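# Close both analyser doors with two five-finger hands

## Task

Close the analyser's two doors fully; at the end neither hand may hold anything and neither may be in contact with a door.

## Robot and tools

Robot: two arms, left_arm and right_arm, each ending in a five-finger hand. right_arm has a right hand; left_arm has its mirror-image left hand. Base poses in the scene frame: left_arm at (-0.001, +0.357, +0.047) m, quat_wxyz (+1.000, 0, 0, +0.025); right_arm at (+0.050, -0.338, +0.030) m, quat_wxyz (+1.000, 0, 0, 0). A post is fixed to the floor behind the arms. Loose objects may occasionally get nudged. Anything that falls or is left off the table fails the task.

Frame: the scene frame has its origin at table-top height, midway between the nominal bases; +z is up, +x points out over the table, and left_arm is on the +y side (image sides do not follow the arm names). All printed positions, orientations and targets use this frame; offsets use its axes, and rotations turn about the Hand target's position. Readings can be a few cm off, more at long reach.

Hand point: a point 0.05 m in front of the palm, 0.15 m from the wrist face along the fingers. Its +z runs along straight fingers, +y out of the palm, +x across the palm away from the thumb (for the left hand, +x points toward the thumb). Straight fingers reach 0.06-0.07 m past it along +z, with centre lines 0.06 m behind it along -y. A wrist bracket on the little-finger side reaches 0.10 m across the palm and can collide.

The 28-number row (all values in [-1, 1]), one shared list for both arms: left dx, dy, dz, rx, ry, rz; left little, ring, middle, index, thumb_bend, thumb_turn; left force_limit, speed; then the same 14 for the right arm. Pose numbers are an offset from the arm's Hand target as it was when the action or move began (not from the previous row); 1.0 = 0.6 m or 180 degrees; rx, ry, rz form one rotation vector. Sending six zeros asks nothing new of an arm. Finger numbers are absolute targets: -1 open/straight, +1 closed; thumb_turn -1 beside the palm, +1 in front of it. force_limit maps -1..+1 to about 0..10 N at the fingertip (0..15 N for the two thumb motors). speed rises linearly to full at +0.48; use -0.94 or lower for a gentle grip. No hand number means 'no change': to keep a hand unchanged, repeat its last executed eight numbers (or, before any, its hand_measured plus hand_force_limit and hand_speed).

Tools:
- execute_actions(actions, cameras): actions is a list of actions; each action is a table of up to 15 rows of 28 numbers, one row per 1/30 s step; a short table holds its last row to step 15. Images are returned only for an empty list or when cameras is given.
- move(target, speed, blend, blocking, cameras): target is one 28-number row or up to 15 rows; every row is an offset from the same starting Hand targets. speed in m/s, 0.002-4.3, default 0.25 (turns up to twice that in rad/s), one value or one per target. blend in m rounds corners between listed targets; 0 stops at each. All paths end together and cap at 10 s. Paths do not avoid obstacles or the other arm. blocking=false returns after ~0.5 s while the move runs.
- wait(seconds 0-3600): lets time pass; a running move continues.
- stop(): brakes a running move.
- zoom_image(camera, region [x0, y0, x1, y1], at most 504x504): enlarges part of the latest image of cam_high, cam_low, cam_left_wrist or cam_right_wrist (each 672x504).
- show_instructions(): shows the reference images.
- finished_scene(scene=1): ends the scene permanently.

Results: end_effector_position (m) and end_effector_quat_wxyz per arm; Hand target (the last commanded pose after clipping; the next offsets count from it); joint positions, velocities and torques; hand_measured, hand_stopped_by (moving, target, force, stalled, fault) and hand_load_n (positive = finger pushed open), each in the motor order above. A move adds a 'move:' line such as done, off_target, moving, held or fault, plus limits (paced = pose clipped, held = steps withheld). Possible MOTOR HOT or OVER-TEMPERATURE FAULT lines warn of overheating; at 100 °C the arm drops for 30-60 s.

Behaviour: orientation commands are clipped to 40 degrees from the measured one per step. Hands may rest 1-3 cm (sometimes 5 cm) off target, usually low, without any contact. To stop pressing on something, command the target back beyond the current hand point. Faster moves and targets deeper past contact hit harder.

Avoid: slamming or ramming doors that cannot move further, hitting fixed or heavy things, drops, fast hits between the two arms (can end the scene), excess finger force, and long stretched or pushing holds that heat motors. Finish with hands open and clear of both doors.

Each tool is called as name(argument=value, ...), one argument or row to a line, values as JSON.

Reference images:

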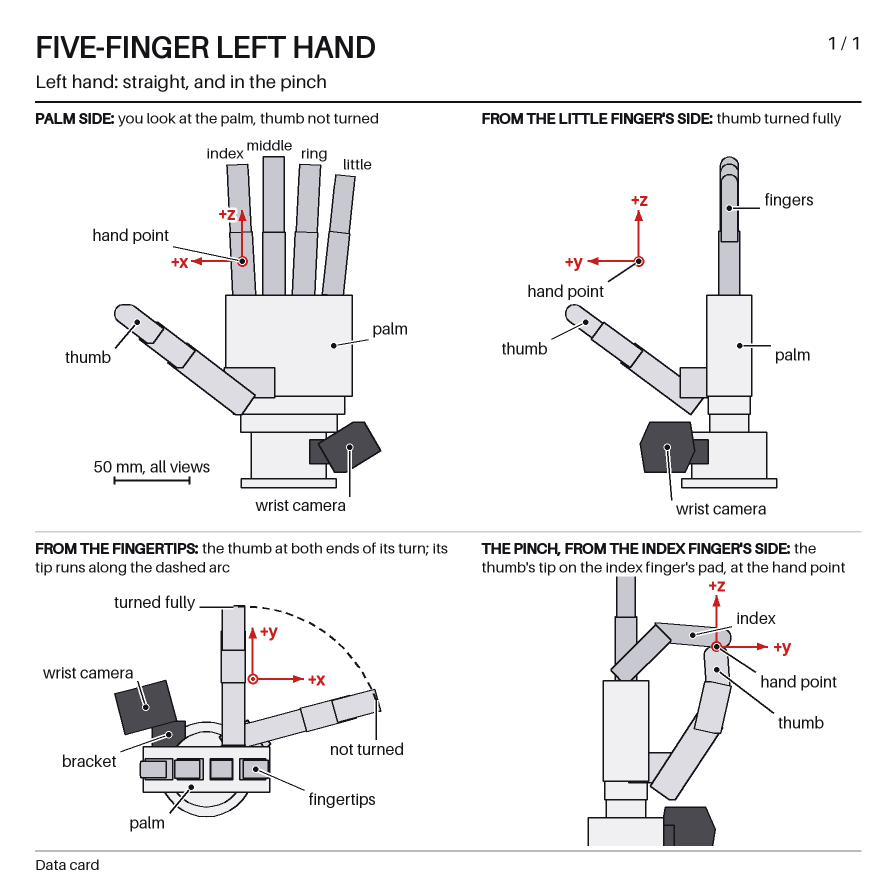

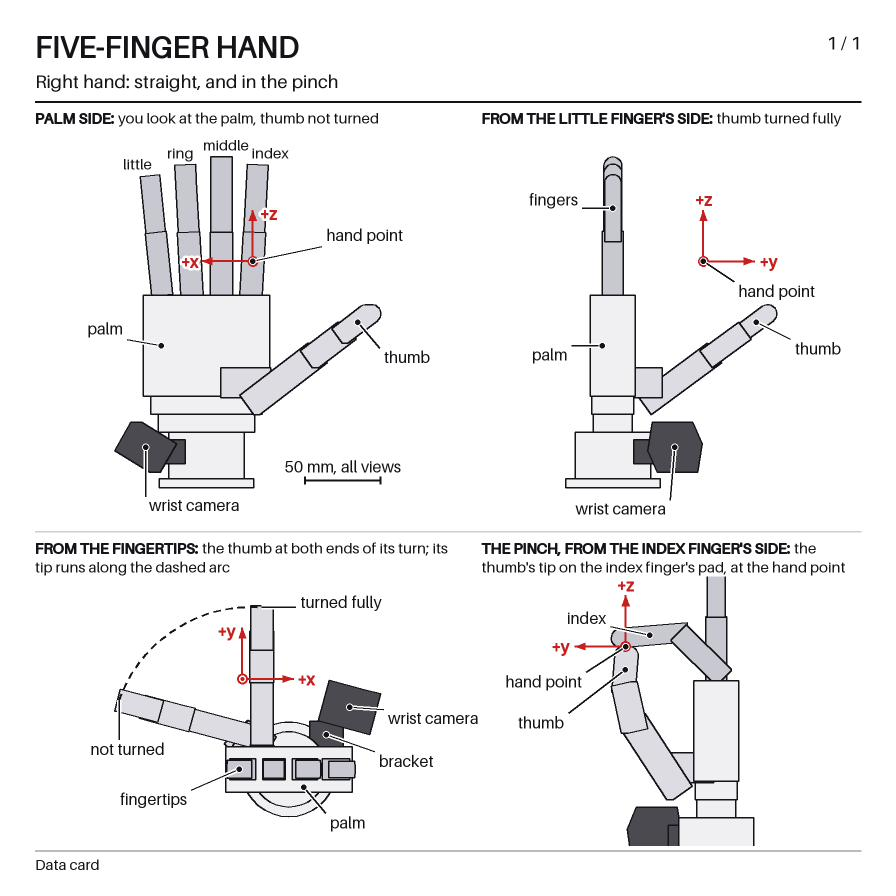

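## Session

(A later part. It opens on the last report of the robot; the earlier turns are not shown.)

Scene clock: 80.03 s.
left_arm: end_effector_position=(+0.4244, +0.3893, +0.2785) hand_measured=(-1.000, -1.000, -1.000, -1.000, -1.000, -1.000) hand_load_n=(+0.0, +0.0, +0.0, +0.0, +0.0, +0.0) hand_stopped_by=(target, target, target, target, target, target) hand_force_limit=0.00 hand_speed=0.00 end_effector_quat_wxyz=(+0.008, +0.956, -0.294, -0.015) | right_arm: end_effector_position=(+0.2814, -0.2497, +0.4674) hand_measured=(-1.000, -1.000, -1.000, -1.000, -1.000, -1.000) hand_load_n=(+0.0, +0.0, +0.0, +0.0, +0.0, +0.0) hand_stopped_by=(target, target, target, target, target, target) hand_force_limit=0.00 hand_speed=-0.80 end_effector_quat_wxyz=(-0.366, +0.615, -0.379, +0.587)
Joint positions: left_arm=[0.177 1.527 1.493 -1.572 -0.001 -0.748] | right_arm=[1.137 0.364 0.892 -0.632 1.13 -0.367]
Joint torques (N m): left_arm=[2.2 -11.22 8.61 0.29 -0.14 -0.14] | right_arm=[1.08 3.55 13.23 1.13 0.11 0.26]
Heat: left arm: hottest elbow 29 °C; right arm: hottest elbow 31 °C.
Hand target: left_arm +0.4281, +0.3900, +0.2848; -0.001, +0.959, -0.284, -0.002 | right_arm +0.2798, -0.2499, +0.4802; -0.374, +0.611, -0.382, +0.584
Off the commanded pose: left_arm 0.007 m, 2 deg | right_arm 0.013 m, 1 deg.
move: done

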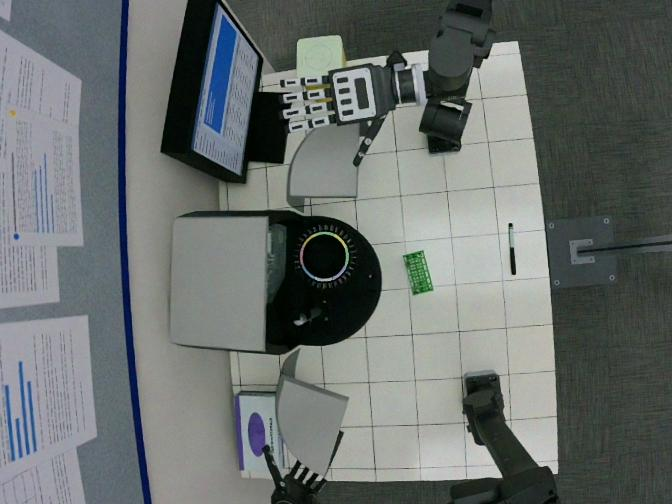

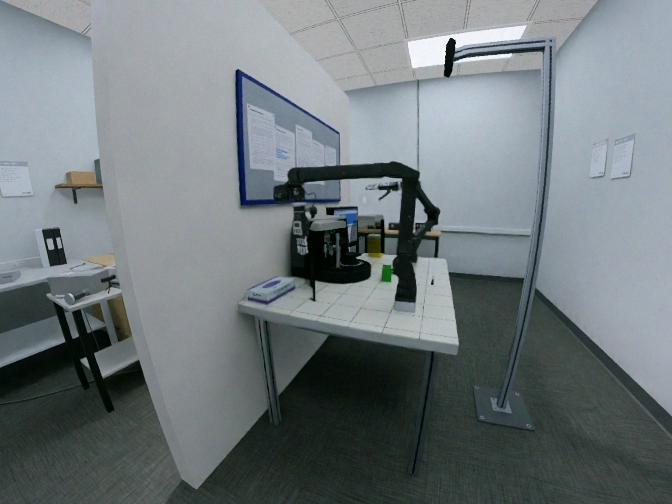

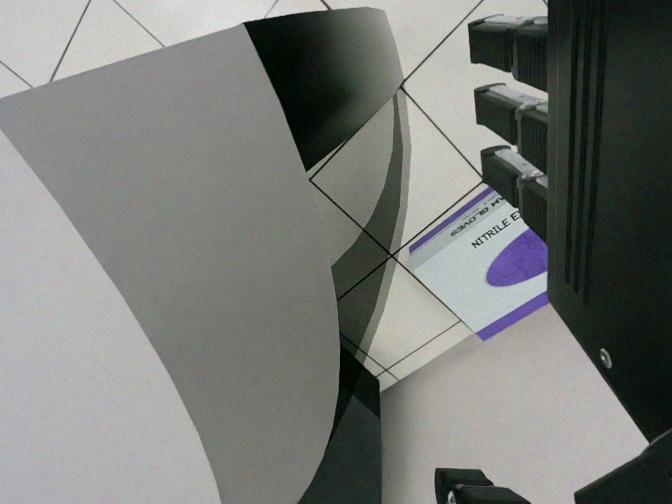

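move(
  target=[-0.052,-0.08,0,0,0,0,-1,-1,-1,-1,-1,-1,0,0,0,0,0,0,0,0,-1,-1,-1,-1,-1,-1,0,-0.8],
  speed=0.08,
  cameras=["cam_high","cam_low","cam_left_wrist"],
)

zoom_image(
  camera="cam_high",
  region=[200, 330, 380, 504],
)

Scene clock: 84.73 s.
left_arm: end_effector_position=(+0.3954, +0.3544, +0.2779) hand_measured=(-1.000, -1.000, -1.000, -1.000, -1.000, -1.000) hand_load_n=(+0.0, +0.5, +0.0, +0.0, +0.0, +0.0) hand_stopped_by=(target, target, target, target, target, target) hand_force_limit=0.00 hand_speed=0.00 end_effector_quat_wxyz=(-0.002, +0.960, -0.279, -0.017) | right_arm: end_effector_position=(+0.2814, -0.2497, +0.4674) hand_measured=(-1.000, -1.000, -1.000, -1.000, -1.000, -1.000) hand_load_n=(+0.0, +0.0, +0.0, +0.0, +0.0, +0.0) hand_stopped_by=(target, target, target, target, target, target) hand_force_limit=0.00 hand_speed=-0.80 end_effector_quat_wxyz=(-0.366, +0.615, -0.379, +0.587)
Joint positions: left_arm=[0.103 1.426 1.386 -1.559 -0.017 -0.854] | right_arm=[1.137 0.364 0.892 -0.632 1.13 -0.367]
Joint torques (N m): left_arm=[1.44 -10.93 8.55 0.13 0.41 -0.05] | right_arm=[0.15 3.49 13.35 1.02 0.05 0.25]
Heat: left arm: hottest elbow 29 °C; right arm: hottest elbow 31 °C.
Hand target: left_arm +0.3969, +0.3420, +0.2848; -0.001, +0.959, -0.284, -0.002 | right_arm +0.2798, -0.2499, +0.4802; -0.374, +0.611, -0.382, +0.584
Off the commanded pose: left_arm 0.014 m, 2 deg | right_arm 0.013 m, 1 deg.
move: off_target (left_arm)

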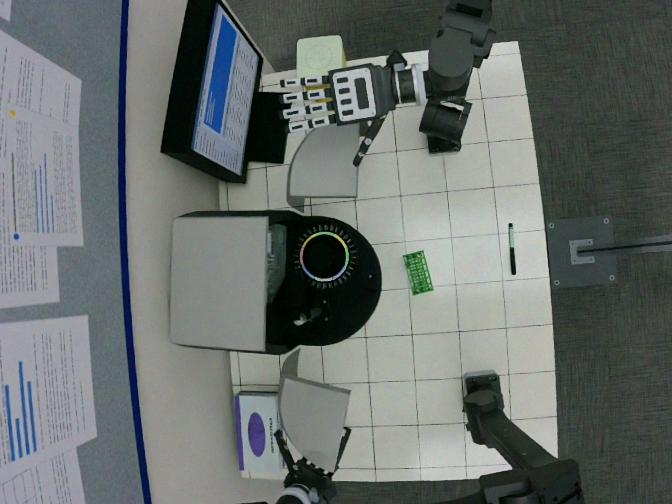

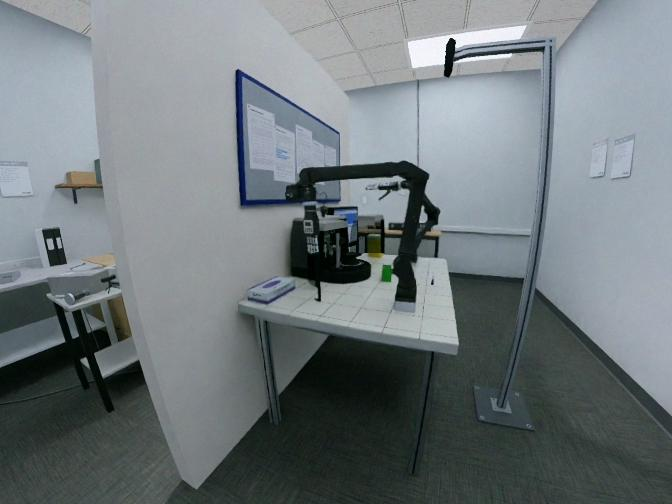

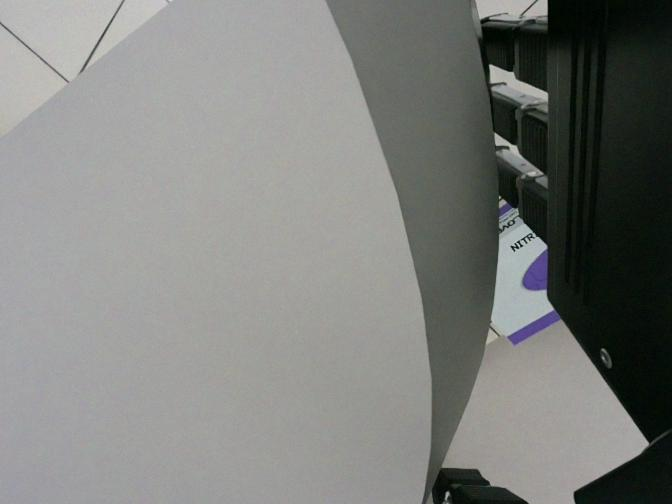

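Scaled by 2.800 from the camera's image (finer frame: 960x720).

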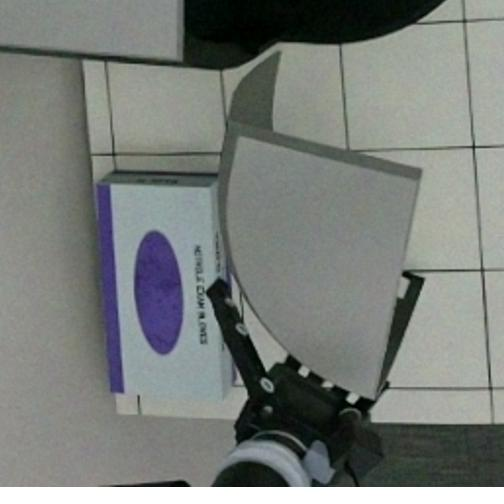

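move(
  target=[-0.098,-0.065,0,0,0,0.111,-1,-1,-1,-1,-1,-1,0,0,0,0,0,0,0,0,-1,-1,-1,-1,-1,-1,0,-0.8],
  speed=0.08,
  cameras=["cam_high","cam_low","cam_left_wrist"],
)

zoom_image(
  camera="cam_high",
  region=[200, 330, 400, 504],
)

Scene clock: 89.00 s.
left_arm: end_effector_position=(+0.3384, +0.3140, +0.2771) hand_measured=(-1.000, -1.000, -1.000, -1.000, -1.000, -1.000) hand_load_n=(+0.0, +0.0, +0.0, +0.0, +0.0, +0.0) hand_stopped_by=(target, target, target, target, target, target) hand_force_limit=0.00 hand_speed=0.00 end_effector_quat_wxyz=(-0.008, +0.994, -0.109, -0.014) | right_arm: end_effector_position=(+0.2814, -0.2497, +0.4674) hand_measured=(-1.000, -1.000, -1.000, -1.000, -1.000, -1.000) hand_load_n=(+0.0, +0.0, +0.0, +0.0, +0.0, +0.0) hand_stopped_by=(target, target, target, target, target, target) hand_force_limit=0.00 hand_speed=-0.80 end_effector_quat_wxyz=(-0.366, +0.615, -0.379, +0.587)
Joint positions: left_arm=[0.01 1.202 1.18 -1.575 -0.02 -1.294] | right_arm=[1.137 0.364 0.892 -0.632 1.13 -0.367]
Joint torques (N m): left_arm=[1.14 -7.12 8.72 -0.2 0.64 -0.09] | right_arm=[1.55 3.6 13.42 0.94 0.1 0.3]
Heat: left arm: hottest elbow 29 °C; right arm: hottest elbow 31 °C.
Hand target: left_arm +0.3381, +0.3030, +0.2848; +0.000, +0.994, -0.114, -0.002 | right_arm +0.2798, -0.2499, +0.4802; -0.374, +0.611, -0.382, +0.584
Off the commanded pose: left_arm 0.013 m, 2 deg | right_arm 0.013 m, 1 deg.
move: off_target (left_arm)

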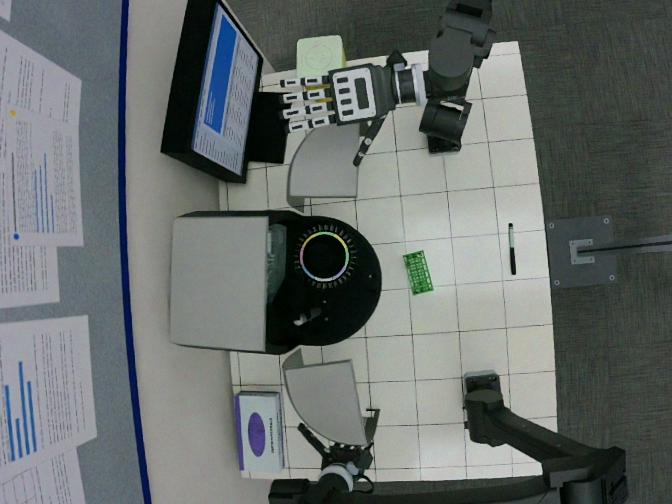

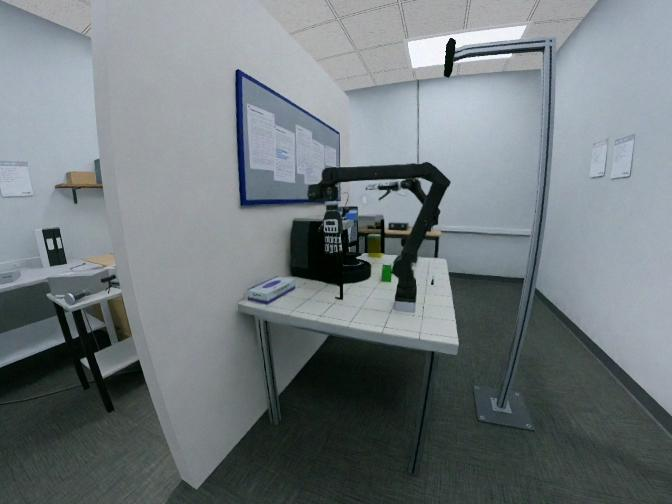

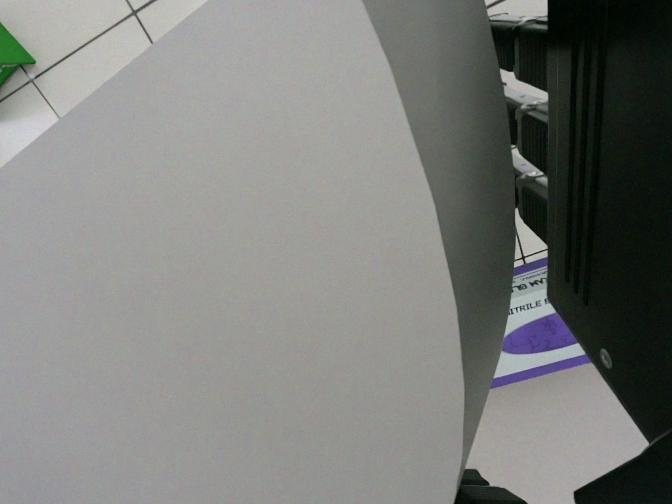

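Scaled by 2.520 from the camera's image (finer frame: 960x720).

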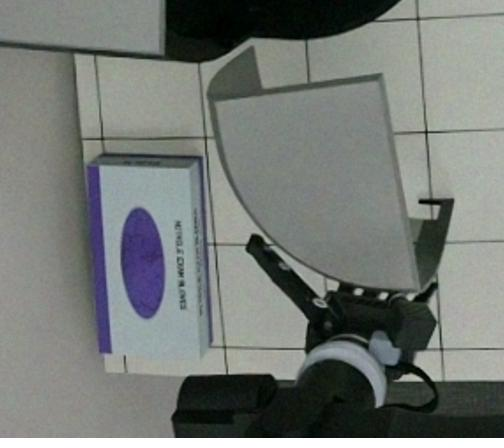

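move(
  target=[
    [-0.047,-0.055,0,0,0,0.072,-1,-1,-1,-1,-1,-1,0,0,0,0,0,0,0,0,-1,-1,-1,-1,-1,-1,0,-0.8],
    [-0.075,-0.113,0,0,0,0.139,-1,-1,-1,-1,-1,-1,0,0,0,0,0,0,0,0,-1,-1,-1,-1,-1,-1,0,-0.8],
  ],
  speed=0.08,
  blend=0.02,
  cameras=["cam_high","cam_low","cam_left_wrist"],
)

zoom_image(
  camera="cam_high",
  region=[200, 330, 400, 504],
)

Scene clock: 93.60 s.
left_arm: end_effector_position=(+0.2937, +0.2425, +0.2772) hand_measured=(-1.000, -1.000, -1.000, -1.000, -1.000, -1.000) hand_load_n=(+0.0, +0.0, +0.0, +0.0, +0.0, +0.0) hand_stopped_by=(target, target, target, target, target, target) hand_force_limit=0.00 hand_speed=0.00 end_effector_quat_wxyz=(-0.011, +0.994, +0.106, -0.012) | right_arm: end_effector_position=(+0.2814, -0.2497, +0.4674) hand_measured=(-1.000, -1.000, -1.000, -1.000, -1.000, -1.000) hand_load_n=(+0.0, -0.5, +0.0, +0.0, -0.5, +0.0) hand_stopped_by=(target, target, target, target, target, target) hand_force_limit=0.00 hand_speed=-0.80 end_effector_quat_wxyz=(-0.366, +0.615, -0.379, +0.587)
Joint positions: left_arm=[-0.297 1.033 1.059 -1.627 -0.011 -2.032] | right_arm=[1.137 0.364 0.892 -0.632 1.13 -0.367]
Joint torques (N m): left_arm=[2.37 -5.01 8.88 -0.03 0.37 -0.11] | right_arm=[0.91 3.66 13.26 0.88 0.08 0.28]
Heat: left arm: hottest elbow 29 °C; right arm: hottest elbow 31 °C.
Hand target: left_arm +0.2931, +0.2352, +0.2848; +0.000, +0.995, +0.104, -0.002 | right_arm +0.2798, -0.2499, +0.4802; -0.374, +0.611, -0.382, +0.584
Off the commanded pose: left_arm 0.011 m, 2 deg | right_arm 0.013 m, 1 deg.
move: off_target (left_arm)

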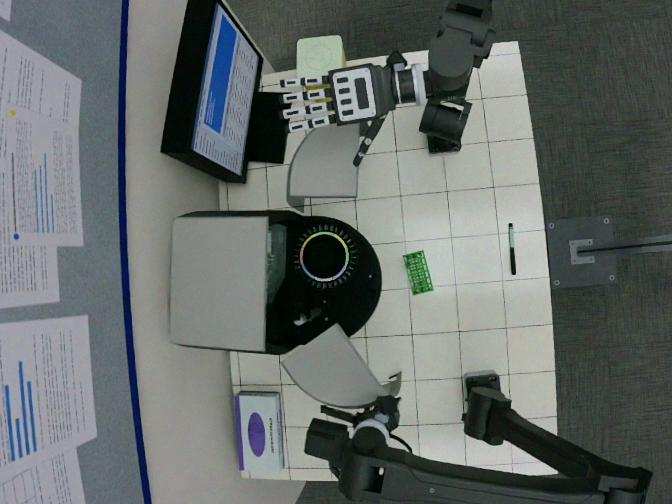

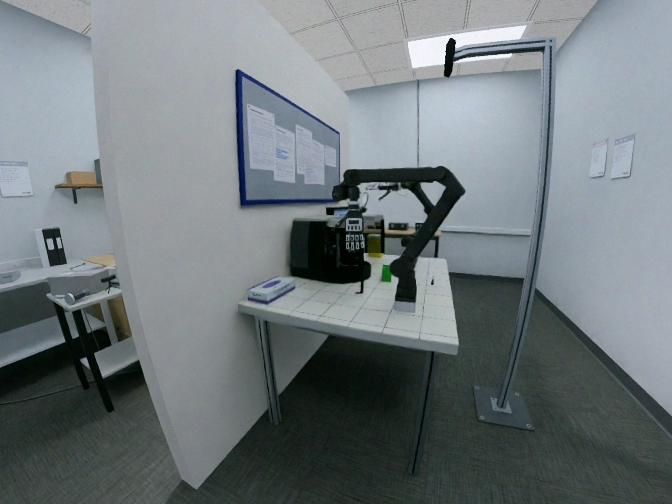

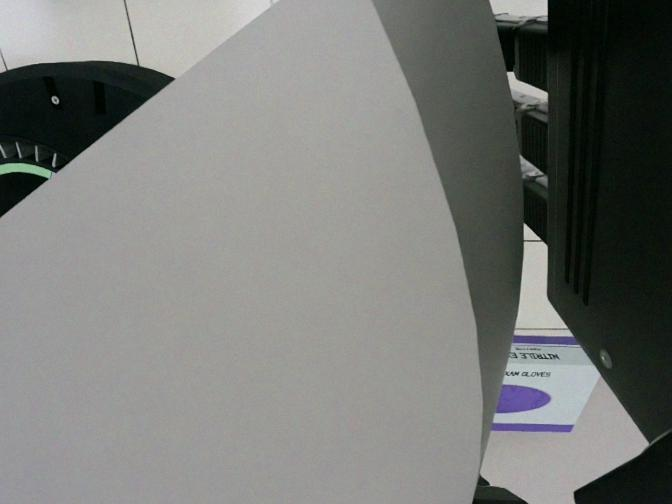

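Scaled by 2.520 from the camera's image (finer frame: 960x720).

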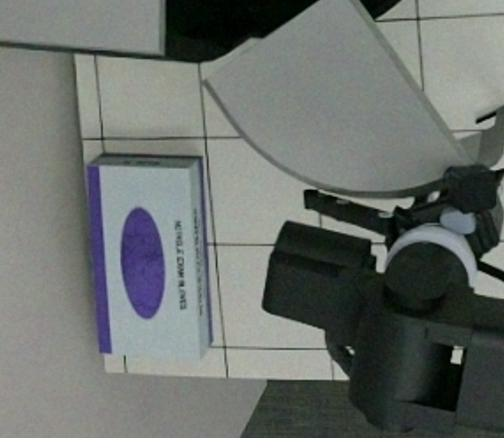

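move(
  target=[-0.048,0.281,0,0,0,0,-1,-1,-1,-1,-1,-1,0,0,0,0,0,0,0,0,-1,-1,-1,-1,-1,-1,0,-0.8],
  speed=0.2,
)

move(
  target=[
    [-0.165,0.007,0,0,0,-0.5,1,1,1,1,-1,-1,0,0,0,0,0,0,0,0,-1,-1,-1,-1,-1,-1,0,-0.8],
    [-0.17,0.156,-0.05,0,0,-0.944,1,1,1,1,-1,-1,0,0,0,0,0,0,0,0,-1,-1,-1,-1,-1,-1,0,-0.8],
  ],
  speed=0.25,
  blend=0.04,
  cameras=["cam_high","cam_low","cam_left_wrist"],
)

Scene clock: 99.47 s.
left_arm: end_effector_position=(+0.2592, +0.4032, +0.2804) hand_measured=(-1.000, -1.000, -1.000, -1.000, -1.000, -1.000) hand_load_n=(+0.0, +0.0, +0.0, +0.0, +0.0, +0.0) hand_stopped_by=(target, target, target, target, target, target) hand_force_limit=0.00 hand_speed=0.00 end_effector_quat_wxyz=(-0.001, +0.993, +0.114, -0.010) | right_arm: end_effector_position=(+0.2814, -0.2497, +0.4674) hand_measured=(-1.000, -1.000, -1.000, -1.000, -1.000, -1.000) hand_load_n=(+0.0, +0.0, +0.0, +0.0, +0.0, +0.0) hand_stopped_by=(target, target, target, target, target, target) hand_force_limit=0.00 hand_speed=-0.80 end_effector_quat_wxyz=(-0.366, +0.615, -0.379, +0.587)
Joint positions: left_arm=[0.37 0.964 1.022 -1.647 -0.008 -1.38] | right_arm=[1.137 0.364 0.892 -0.632 1.13 -0.367]
Joint torques (N m): left_arm=[2.37 -1.55 9.39 0.17 0.17 0.21] | right_arm=[1.08 3.78 13.31 0.92 0.06 0.26]
Heat: left arm: hottest elbow 29 °C; right arm: hottest elbow 31 °C.
Hand target: left_arm +0.2643, +0.4038, +0.2848; +0.000, +0.995, +0.104, -0.002 | right_arm +0.2798, -0.2499, +0.4802; -0.374, +0.611, -0.382, +0.584
Off the commanded pose: left_arm 0.007 m, 1 deg | right_arm 0.013 m, 1 deg.
move: done

Scene clock: 106.50 s.
left_arm: end_effector_position=(+0.1608, +0.4932, +0.2522) hand_measured=(+1.000, +1.000, +1.000, +1.000, -1.000, -1.000) hand_load_n=(+0.0, +0.0, +0.0, +0.0, +0.0, +0.0) hand_stopped_by=(target, target, target, target, target, target) hand_force_limit=0.00 hand_speed=0.00 end_effector_quat_wxyz=(-0.013, -0.195, +0.981, -0.002) | right_arm: end_effector_position=(+0.2814, -0.2497, +0.4674) hand_measured=(-1.000, -1.000, -1.000, -1.000, -1.000, -1.000) hand_load_n=(+0.0, +0.0, +0.0, +0.0, +0.0, +0.0) hand_stopped_by=(target, target, target, target, target, target) hand_force_limit=0.00 hand_speed=-0.80 end_effector_quat_wxyz=(-0.366, +0.615, -0.379, +0.587)
Joint positions: left_arm=[0.361 0.953 0.938 -1.581 -0.001 1.588] | right_arm=[1.137 0.364 0.892 -0.632 1.13 -0.367]
Joint torques (N m): left_arm=[2.78 -4.01 8.49 0.21 0.09 0.13] | right_arm=[1.32 3.78 13.39 1.14 0.11 0.29]
Heat: left arm: hottest elbow 29 °C; right arm: hottest elbow 31 °C.
Hand target: left_arm +0.1623, +0.4974, +0.2548; +0.002, -0.191, +0.982, +0.000 | right_arm +0.2798, -0.2499, +0.4802; -0.374, +0.611, -0.382, +0.584
Off the commanded pose: left_arm 0.005 m, 2 deg | right_arm 0.013 m, 1 deg.
move: done

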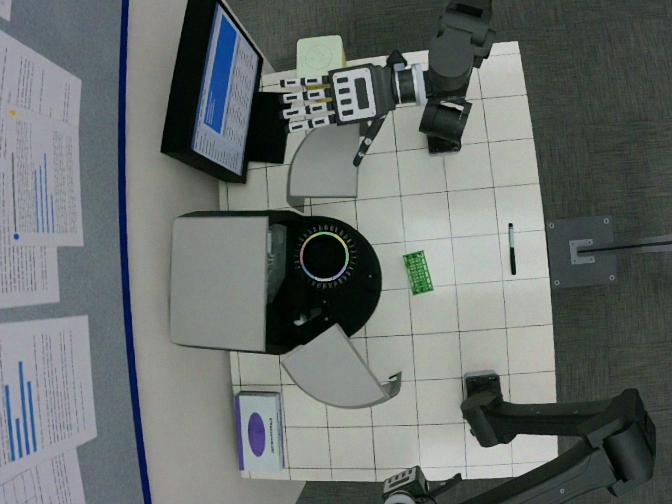

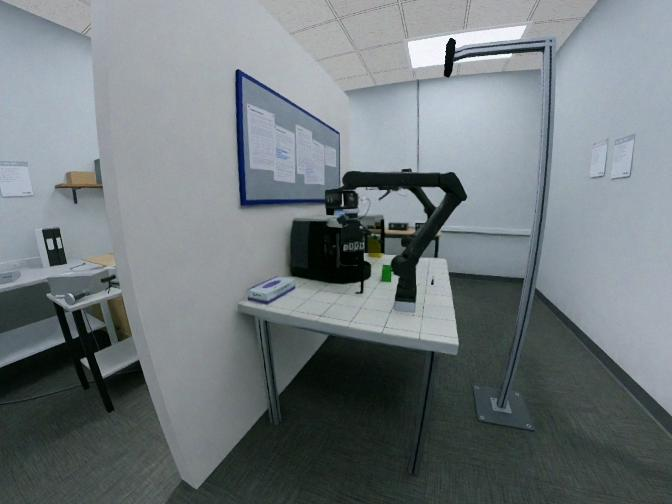

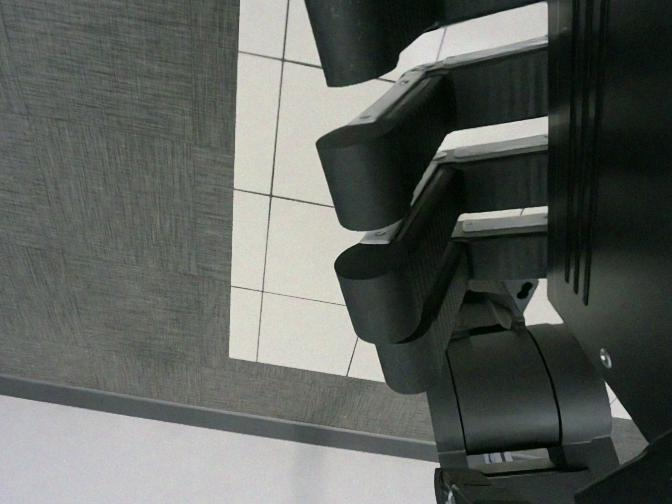

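move(
  target=[
    [0.02,-0.2,-0.08,0,0,0,1,1,1,1,-1,-1,0,0,0,0,0,0,0,0,-1,-1,-1,-1,-1,-1,0,-0.8],
    [0.0205,-0.3,-0.08,0,0,0,1,1,1,1,-1,-1,0,0,0,0,0,0,0,0,-1,-1,-1,-1,-1,-1,0,-0.8],
  ],
  speed=[0.2,0.07],
  blend=0.02,
  cameras=["cam_high","cam_low","cam_left_wrist"],
)

zoom_image(
  camera="cam_high",
  region=[260, 300, 460, 474],
)

zoom_image(
  camera="cam_low",
  region=[270, 160, 410, 320],
)

Scene clock: 110.17 s.
left_arm: end_effector_position=(+0.1629, +0.3251, +0.2016) hand_measured=(+1.000, +1.000, +1.000, +1.000, -1.000, -1.000) hand_load_n=(+0.0, +0.0, +0.0, +0.0, +0.0, +0.0) hand_stopped_by=(target, target, target, target, target, target) hand_force_limit=0.00 hand_speed=0.00 end_effector_quat_wxyz=(-0.013, -0.191, +0.981, +0.010) | right_arm: end_effector_position=(+0.2814, -0.2497, +0.4674) hand_measured=(-1.000, -1.000, -1.000, -1.000, -1.000, -1.000) hand_load_n=(-0.5, +0.0, -0.5, +0.0, +0.0, +0.0) hand_stopped_by=(target, target, target, target, target, target) hand_force_limit=0.00 hand_speed=-0.80 end_effector_quat_wxyz=(-0.366, +0.615, -0.379, +0.587)
Joint positions: left_arm=[-0.389 0.959 0.804 -1.449 -0.004 0.846] | right_arm=[1.137 0.364 0.892 -0.632 1.13 -0.367]
Joint torques (N m): left_arm=[1.26 -1.38 10.32 0.5 -0.08 -0.06] | right_arm=[0.26 3.96 13.2 0.99 0.07 0.25]
Heat: left arm: hottest elbow 29 °C; right arm: hottest elbow 32 °C.
Hand target: left_arm +0.1746, +0.3174, +0.2068; +0.002, -0.191, +0.982, +0.000 | right_arm +0.2798, -0.2499, +0.4802; -0.374, +0.611, -0.382, +0.584
Off the commanded pose: left_arm 0.015 m, 2 deg | right_arm 0.013 m, 1 deg.
move: off_target (left_arm)

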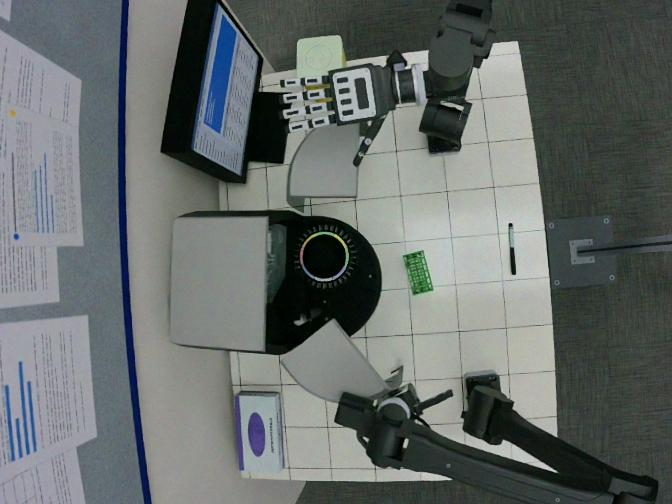

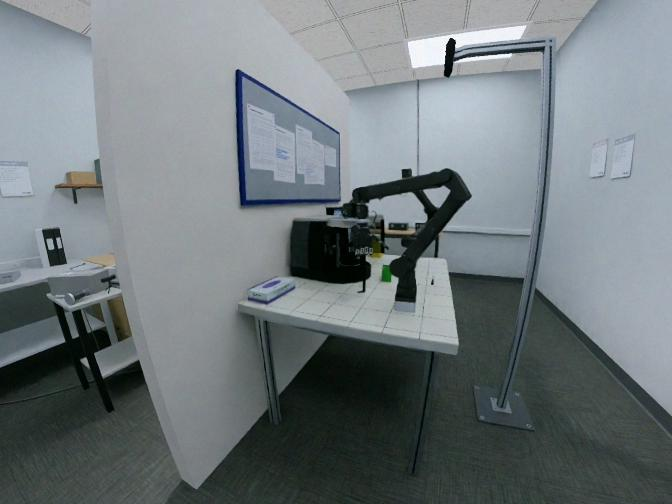

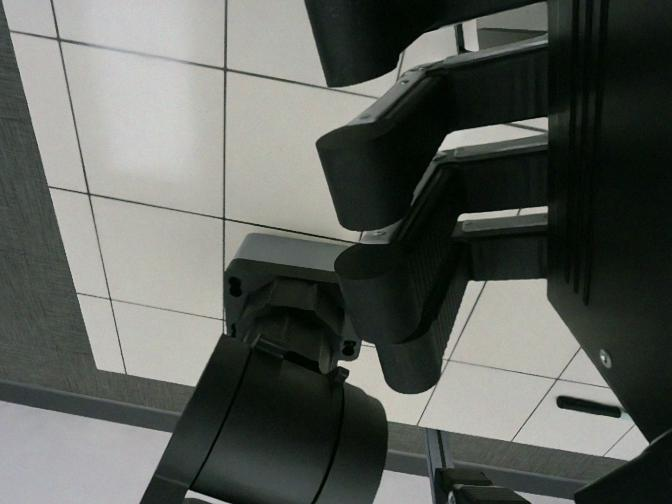

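Scaled by 2.520 from the camera's image (finer frame: 960x720).

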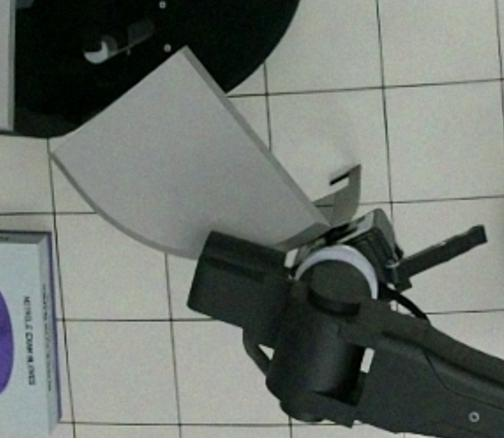

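Scaled by 3.150 from the camera's image (finer frame: 960x720).

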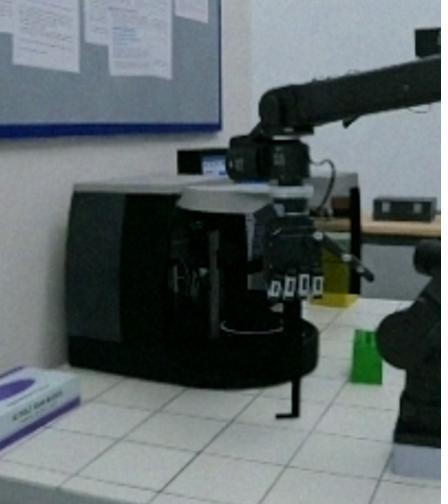

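move(
  target=[
    [0.043,0.063,0,0,0,0,1,1,1,1,-1,-1,0,0,0,0,0,0,0,0,-1,-1,-1,-1,-1,-1,0,-0.8],
    [0.019,-0.117,0,0,0,0.089,1,1,1,1,-1,-1,0,0,0,0,0,0,0,0,-1,-1,-1,-1,-1,-1,0,-0.8],
  ],
  speed=[0.1,0.08],
  blend=0.005,
  cameras=["cam_high","cam_low","cam_left_wrist"],
)

zoom_image(
  camera="cam_high",
  region=[260, 280, 460, 454],
)

zoom_image(
  camera="cam_low",
  region=[270, 160, 410, 320],
)

Scene clock: 115.57 s.
left_arm: end_effector_position=(+0.1652, +0.2622, +0.1943) hand_measured=(+1.000, +1.000, +1.000, +1.000, -1.000, -1.000) hand_load_n=(+0.0, +0.0, +0.0, +0.0, +0.0, +0.0) hand_stopped_by=(target, target, target, target, target, target) hand_force_limit=0.00 hand_speed=0.00 end_effector_quat_wxyz=(-0.020, -0.316, +0.948, +0.025) | right_arm: end_effector_position=(+0.2814, -0.2497, +0.4674) hand_measured=(-1.000, -1.000, -1.000, -1.000, -1.000, -1.000) hand_load_n=(+0.0, +0.0, +0.0, +0.0, +0.0, -0.5) hand_stopped_by=(target, target, target, target, target, target) hand_force_limit=0.00 hand_speed=-0.80 end_effector_quat_wxyz=(-0.366, +0.615, -0.379, +0.587)
Joint positions: left_arm=[-0.55 1.082 0.855 -1.408 -0.004 0.426] | right_arm=[1.137 0.364 0.892 -0.632 1.13 -0.367]
Joint torques (N m): left_arm=[1.67 -3.14 12.46 0.44 -0.01 -0.09] | right_arm=[1.14 3.55 13.27 1.13 0.05 0.27]
Heat: left arm: hottest elbow 30 °C; right arm: hottest elbow 32 °C.
Hand target: left_arm +0.1860, +0.2472, +0.2068; +0.002, -0.326, +0.945, +0.001 | right_arm +0.2798, -0.2499, +0.4802; -0.374, +0.611, -0.382, +0.584
Off the commanded pose: left_arm 0.029 m, 4 deg | right_arm 0.013 m, 1 deg.
move: off_target (left_arm)

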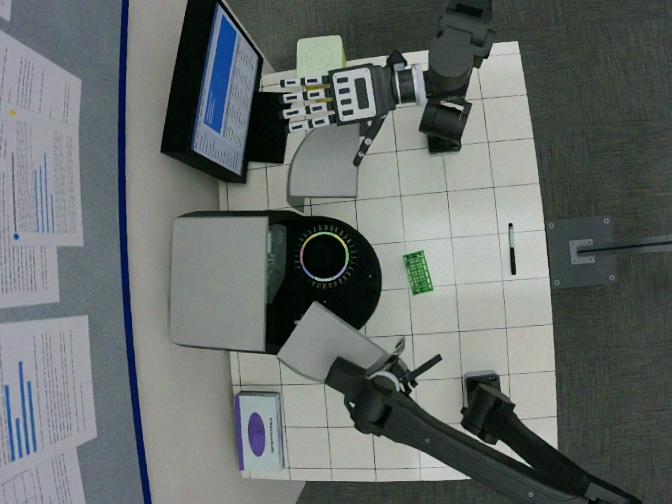

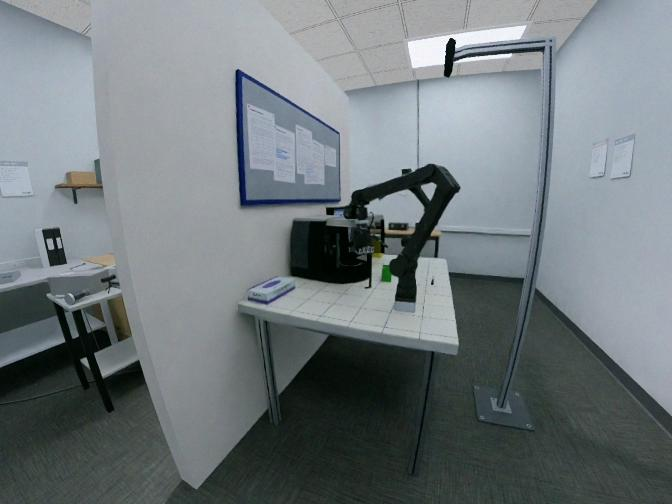

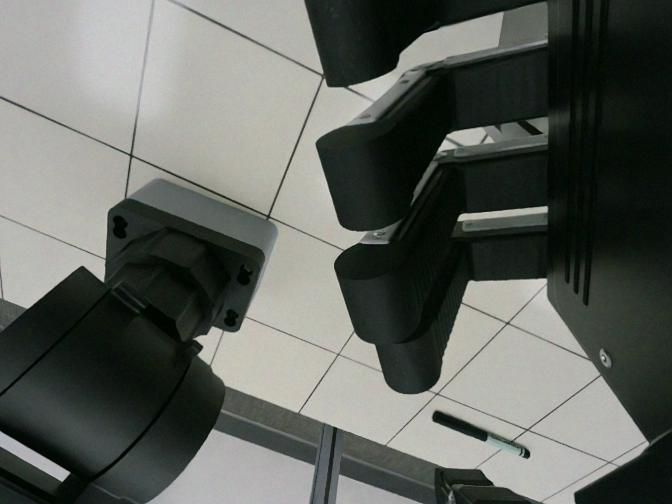

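Scaled by 2.520 from the camera's image (finer frame: 960x720).

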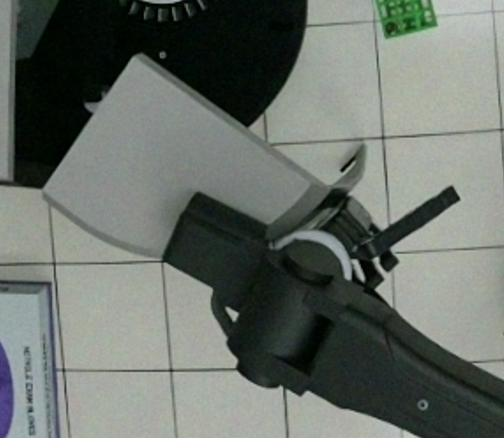

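Scaled by 3.150 from the camera's image (finer frame: 960x720).

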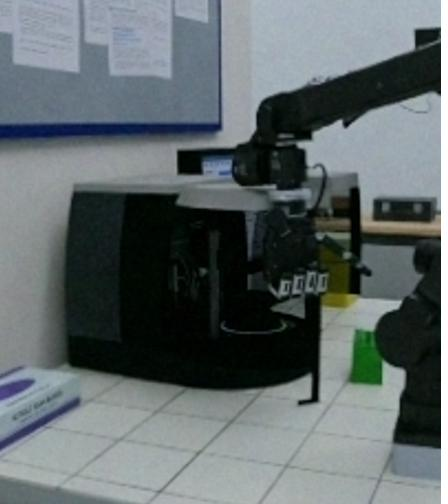

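move(
  target=[
    [-0.043,0.041,0.047,0,0,0,1,1,1,1,-1,-1,0,0,0,0,0,0,0,0,-1,-1,-1,-1,-1,-1,0,-0.8],
    [-0.035,-0.169,0.047,0,0,0.106,1,1,1,1,-1,-1,0,0,0,0,0,0,0,0,-1,-1,-1,-1,-1,-1,0,-0.8],
  ],
  speed=[0.1,0.08],
  blend=0.005,
  cameras=["cam_high","cam_low","cam_left_wrist"],
)

zoom_image(
  camera="cam_high",
  region=[260, 260, 460, 434],
)

zoom_image(
  camera="cam_low",
  region=[270, 160, 410, 320],
)

Scene clock: 121.87 s.
left_arm: end_effector_position=(+0.1468, +0.1640, +0.2225) hand_measured=(+1.000, +1.000, +1.000, +1.000, -1.000, -1.000) hand_load_n=(+0.0, +0.0, +0.0, +0.0, +0.0, +0.0) hand_stopped_by=(target, target, target, target, target, target) hand_force_limit=0.00 hand_speed=0.00 end_effector_quat_wxyz=(-0.012, -0.468, +0.883, +0.030) | right_arm: end_effector_position=(+0.2814, -0.2497, +0.4674) hand_measured=(-1.000, -1.000, -1.000, -1.000, -1.000, -1.000) hand_load_n=(+0.0, +0.0, +0.0, +0.0, +0.0, +0.0) hand_stopped_by=(target, target, target, target, target, target) hand_force_limit=0.00 hand_speed=-0.80 end_effector_quat_wxyz=(-0.366, +0.615, -0.379, +0.587)
Joint positions: left_arm=[-0.797 1.168 0.994 -1.463 0.003 -0.153] | right_arm=[1.137 0.364 0.892 -0.632 1.13 -0.367]
Joint torques (N m): left_arm=[1.96 -4.95 12.42 0.59 -0.09 -0.09] | right_arm=[0.73 3.55 13.37 0.98 0.06 0.28]
Heat: left arm: hottest elbow 31 °C; right arm: hottest elbow 32 °C.
Hand target: left_arm +0.1650, +0.1458, +0.2350; +0.002, -0.478, +0.878, +0.001 | right_arm +0.2798, -0.2499, +0.4802; -0.374, +0.611, -0.382, +0.584
Off the commanded pose: left_arm 0.029 m, 4 deg | right_arm 0.013 m, 1 deg.
move: off_target (left_arm)

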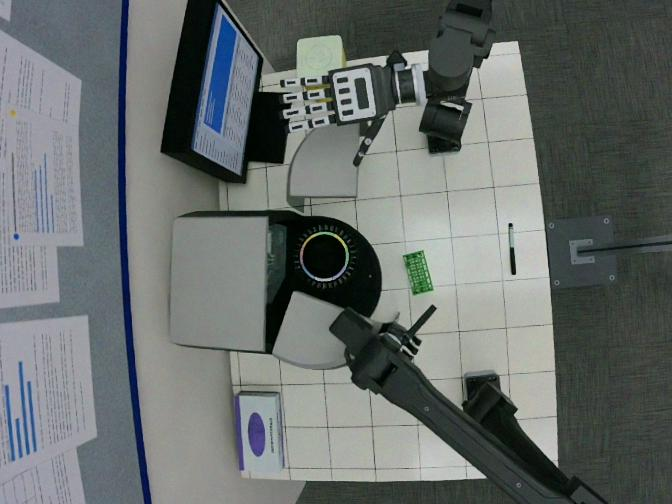

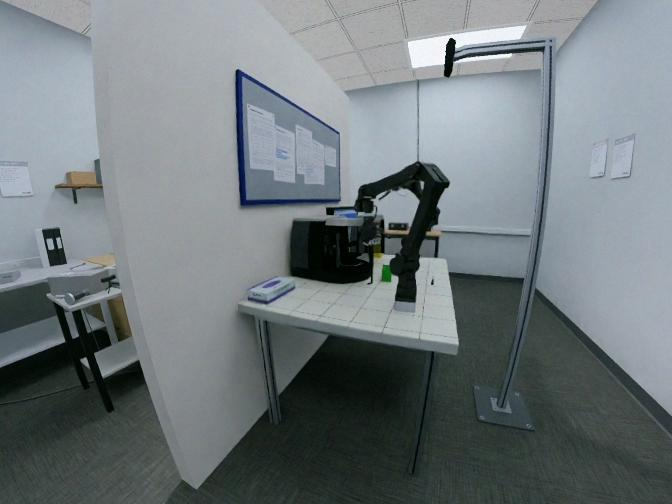

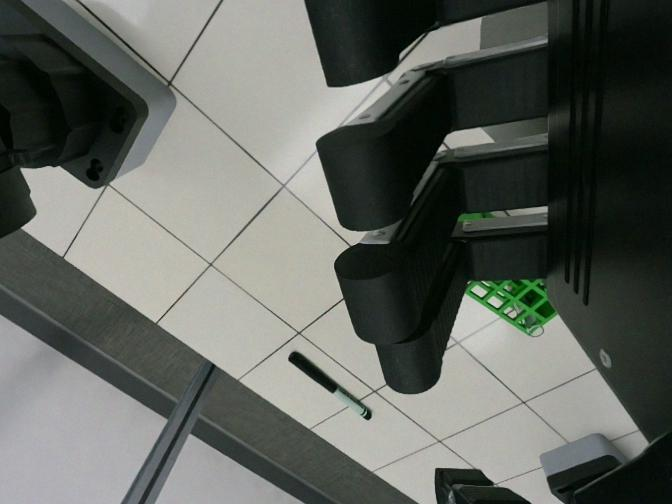

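Scaled by 2.520 from the camera's image (finer frame: 960x720).

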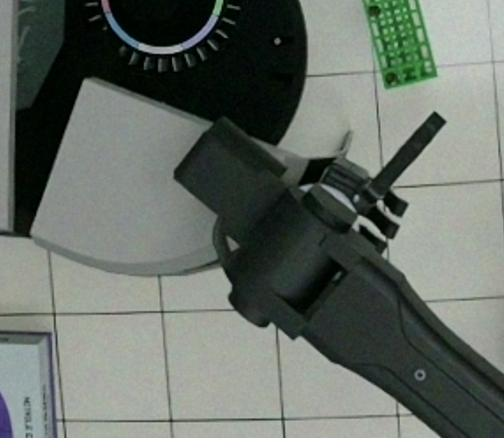

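Scaled by 3.150 from the camera's image (finer frame: 960x720).

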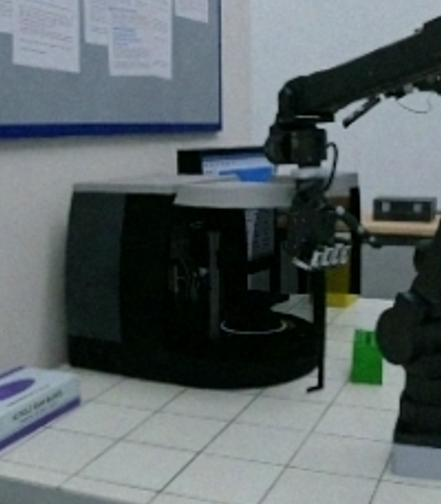

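move(
  target=[
    [0.008,-0.087,0,0,0,0.05,1,1,1,1,-1,-1,0,0,0,0,0,0,0,0,-1,-1,-1,-1,-1,-1,0,-0.8],
    [0.042,-0.18,0,0,0,0.1,1,1,1,1,-1,-1,0,0,0,0,0,0,0,0,-1,-1,-1,-1,-1,-1,0,-0.8],
  ],
  speed=[0.07,0.05],
  blend=0.01,
  cameras=["cam_high","cam_low","cam_left_wrist"],
)

zoom_image(
  camera="cam_high",
  region=[260, 220, 460, 394],
)

zoom_image(
  camera="cam_low",
  region=[270, 160, 410, 320],
)

Scene clock: 126.37 s.
left_arm: end_effector_position=(+0.1688, +0.0607, +0.2212) hand_measured=(+1.000, +1.000, +1.000, +1.000, -1.000, -1.000) hand_load_n=(+0.0, +0.0, +0.0, +0.0, +0.0, +0.0) hand_stopped_by=(target, target, target, target, target, target) hand_force_limit=0.00 hand_speed=0.00 end_effector_quat_wxyz=(-0.004, -0.598, +0.801, +0.033) | right_arm: end_effector_position=(+0.2814, -0.2497, +0.4674) hand_measured=(-1.000, -1.000, -1.000, -1.000, -1.000, -1.000) hand_load_n=(+0.0, +0.0, +0.0, +0.0, +0.0, +0.0) hand_stopped_by=(target, target, target, target, target, target) hand_force_limit=0.00 hand_speed=-0.80 end_effector_quat_wxyz=(-0.366, +0.615, -0.379, +0.587)
Joint positions: left_arm=[-0.921 1.37 1.171 -1.438 0.004 -0.584] | right_arm=[1.137 0.364 0.892 -0.632 1.13 -0.367]
Joint torques (N m): left_arm=[2.2 -6.48 13.24 0.65 -0.14 -0.16] | right_arm=[1.2 4.07 13.37 1.02 0.08 0.26]
Heat: left arm: hottest elbow 31 °C; right arm: hottest elbow 32 °C.
Hand target: left_arm +0.1902, +0.0378, +0.2350; +0.002, -0.610, +0.792, +0.001 | right_arm +0.2798, -0.2499, +0.4802; -0.374, +0.611, -0.382, +0.584
Off the commanded pose: left_arm 0.034 m, 4 deg | right_arm 0.013 m, 1 deg.
move: off_target (left_arm)

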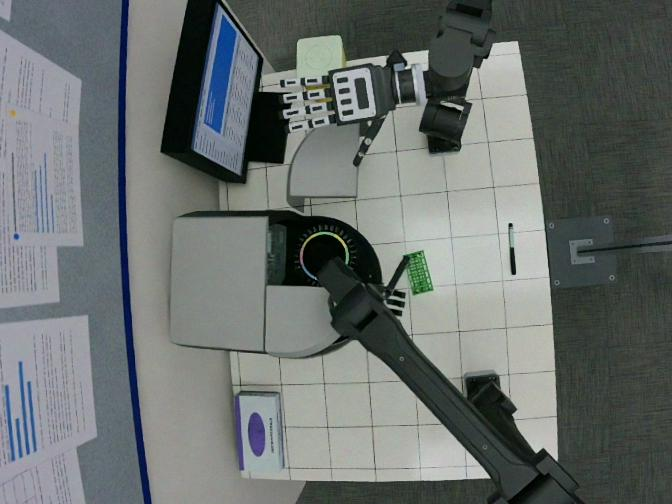

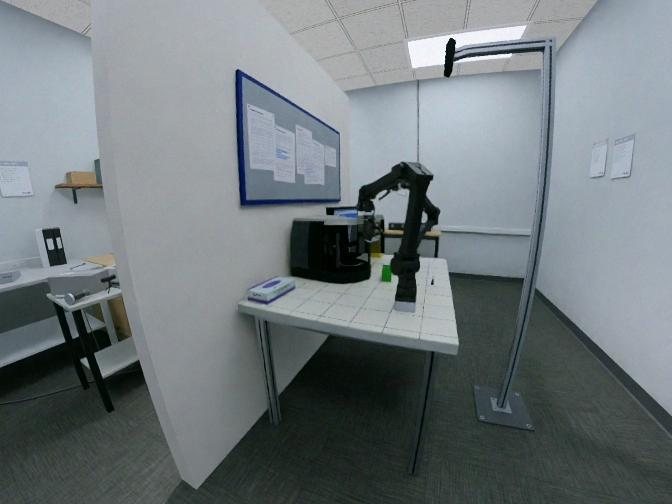

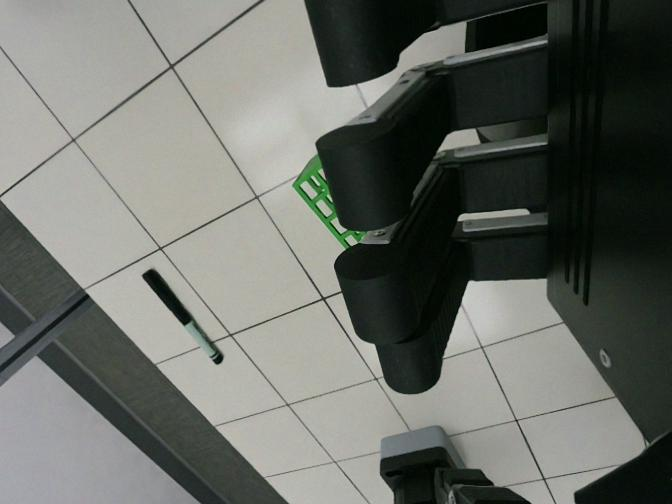

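Scaled by 2.520 from the camera's image (finer frame: 960x720).

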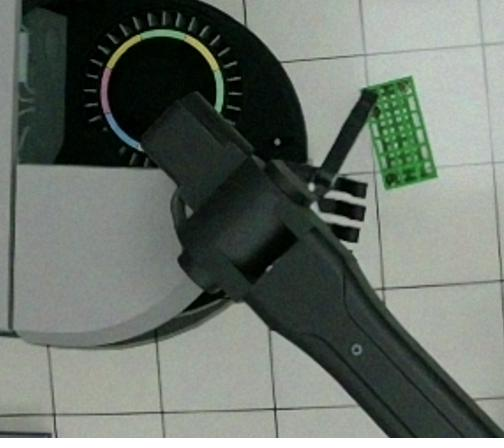

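Scaled by 3.150 from the camera's image (finer frame: 960x720).

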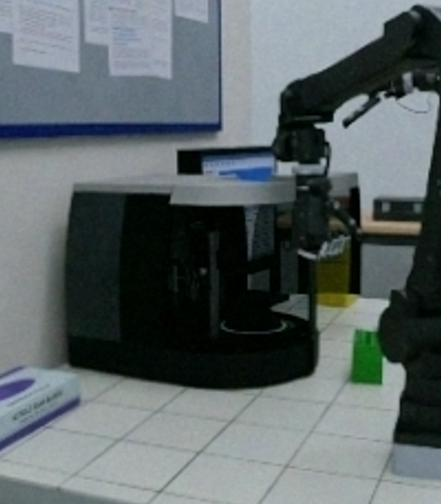

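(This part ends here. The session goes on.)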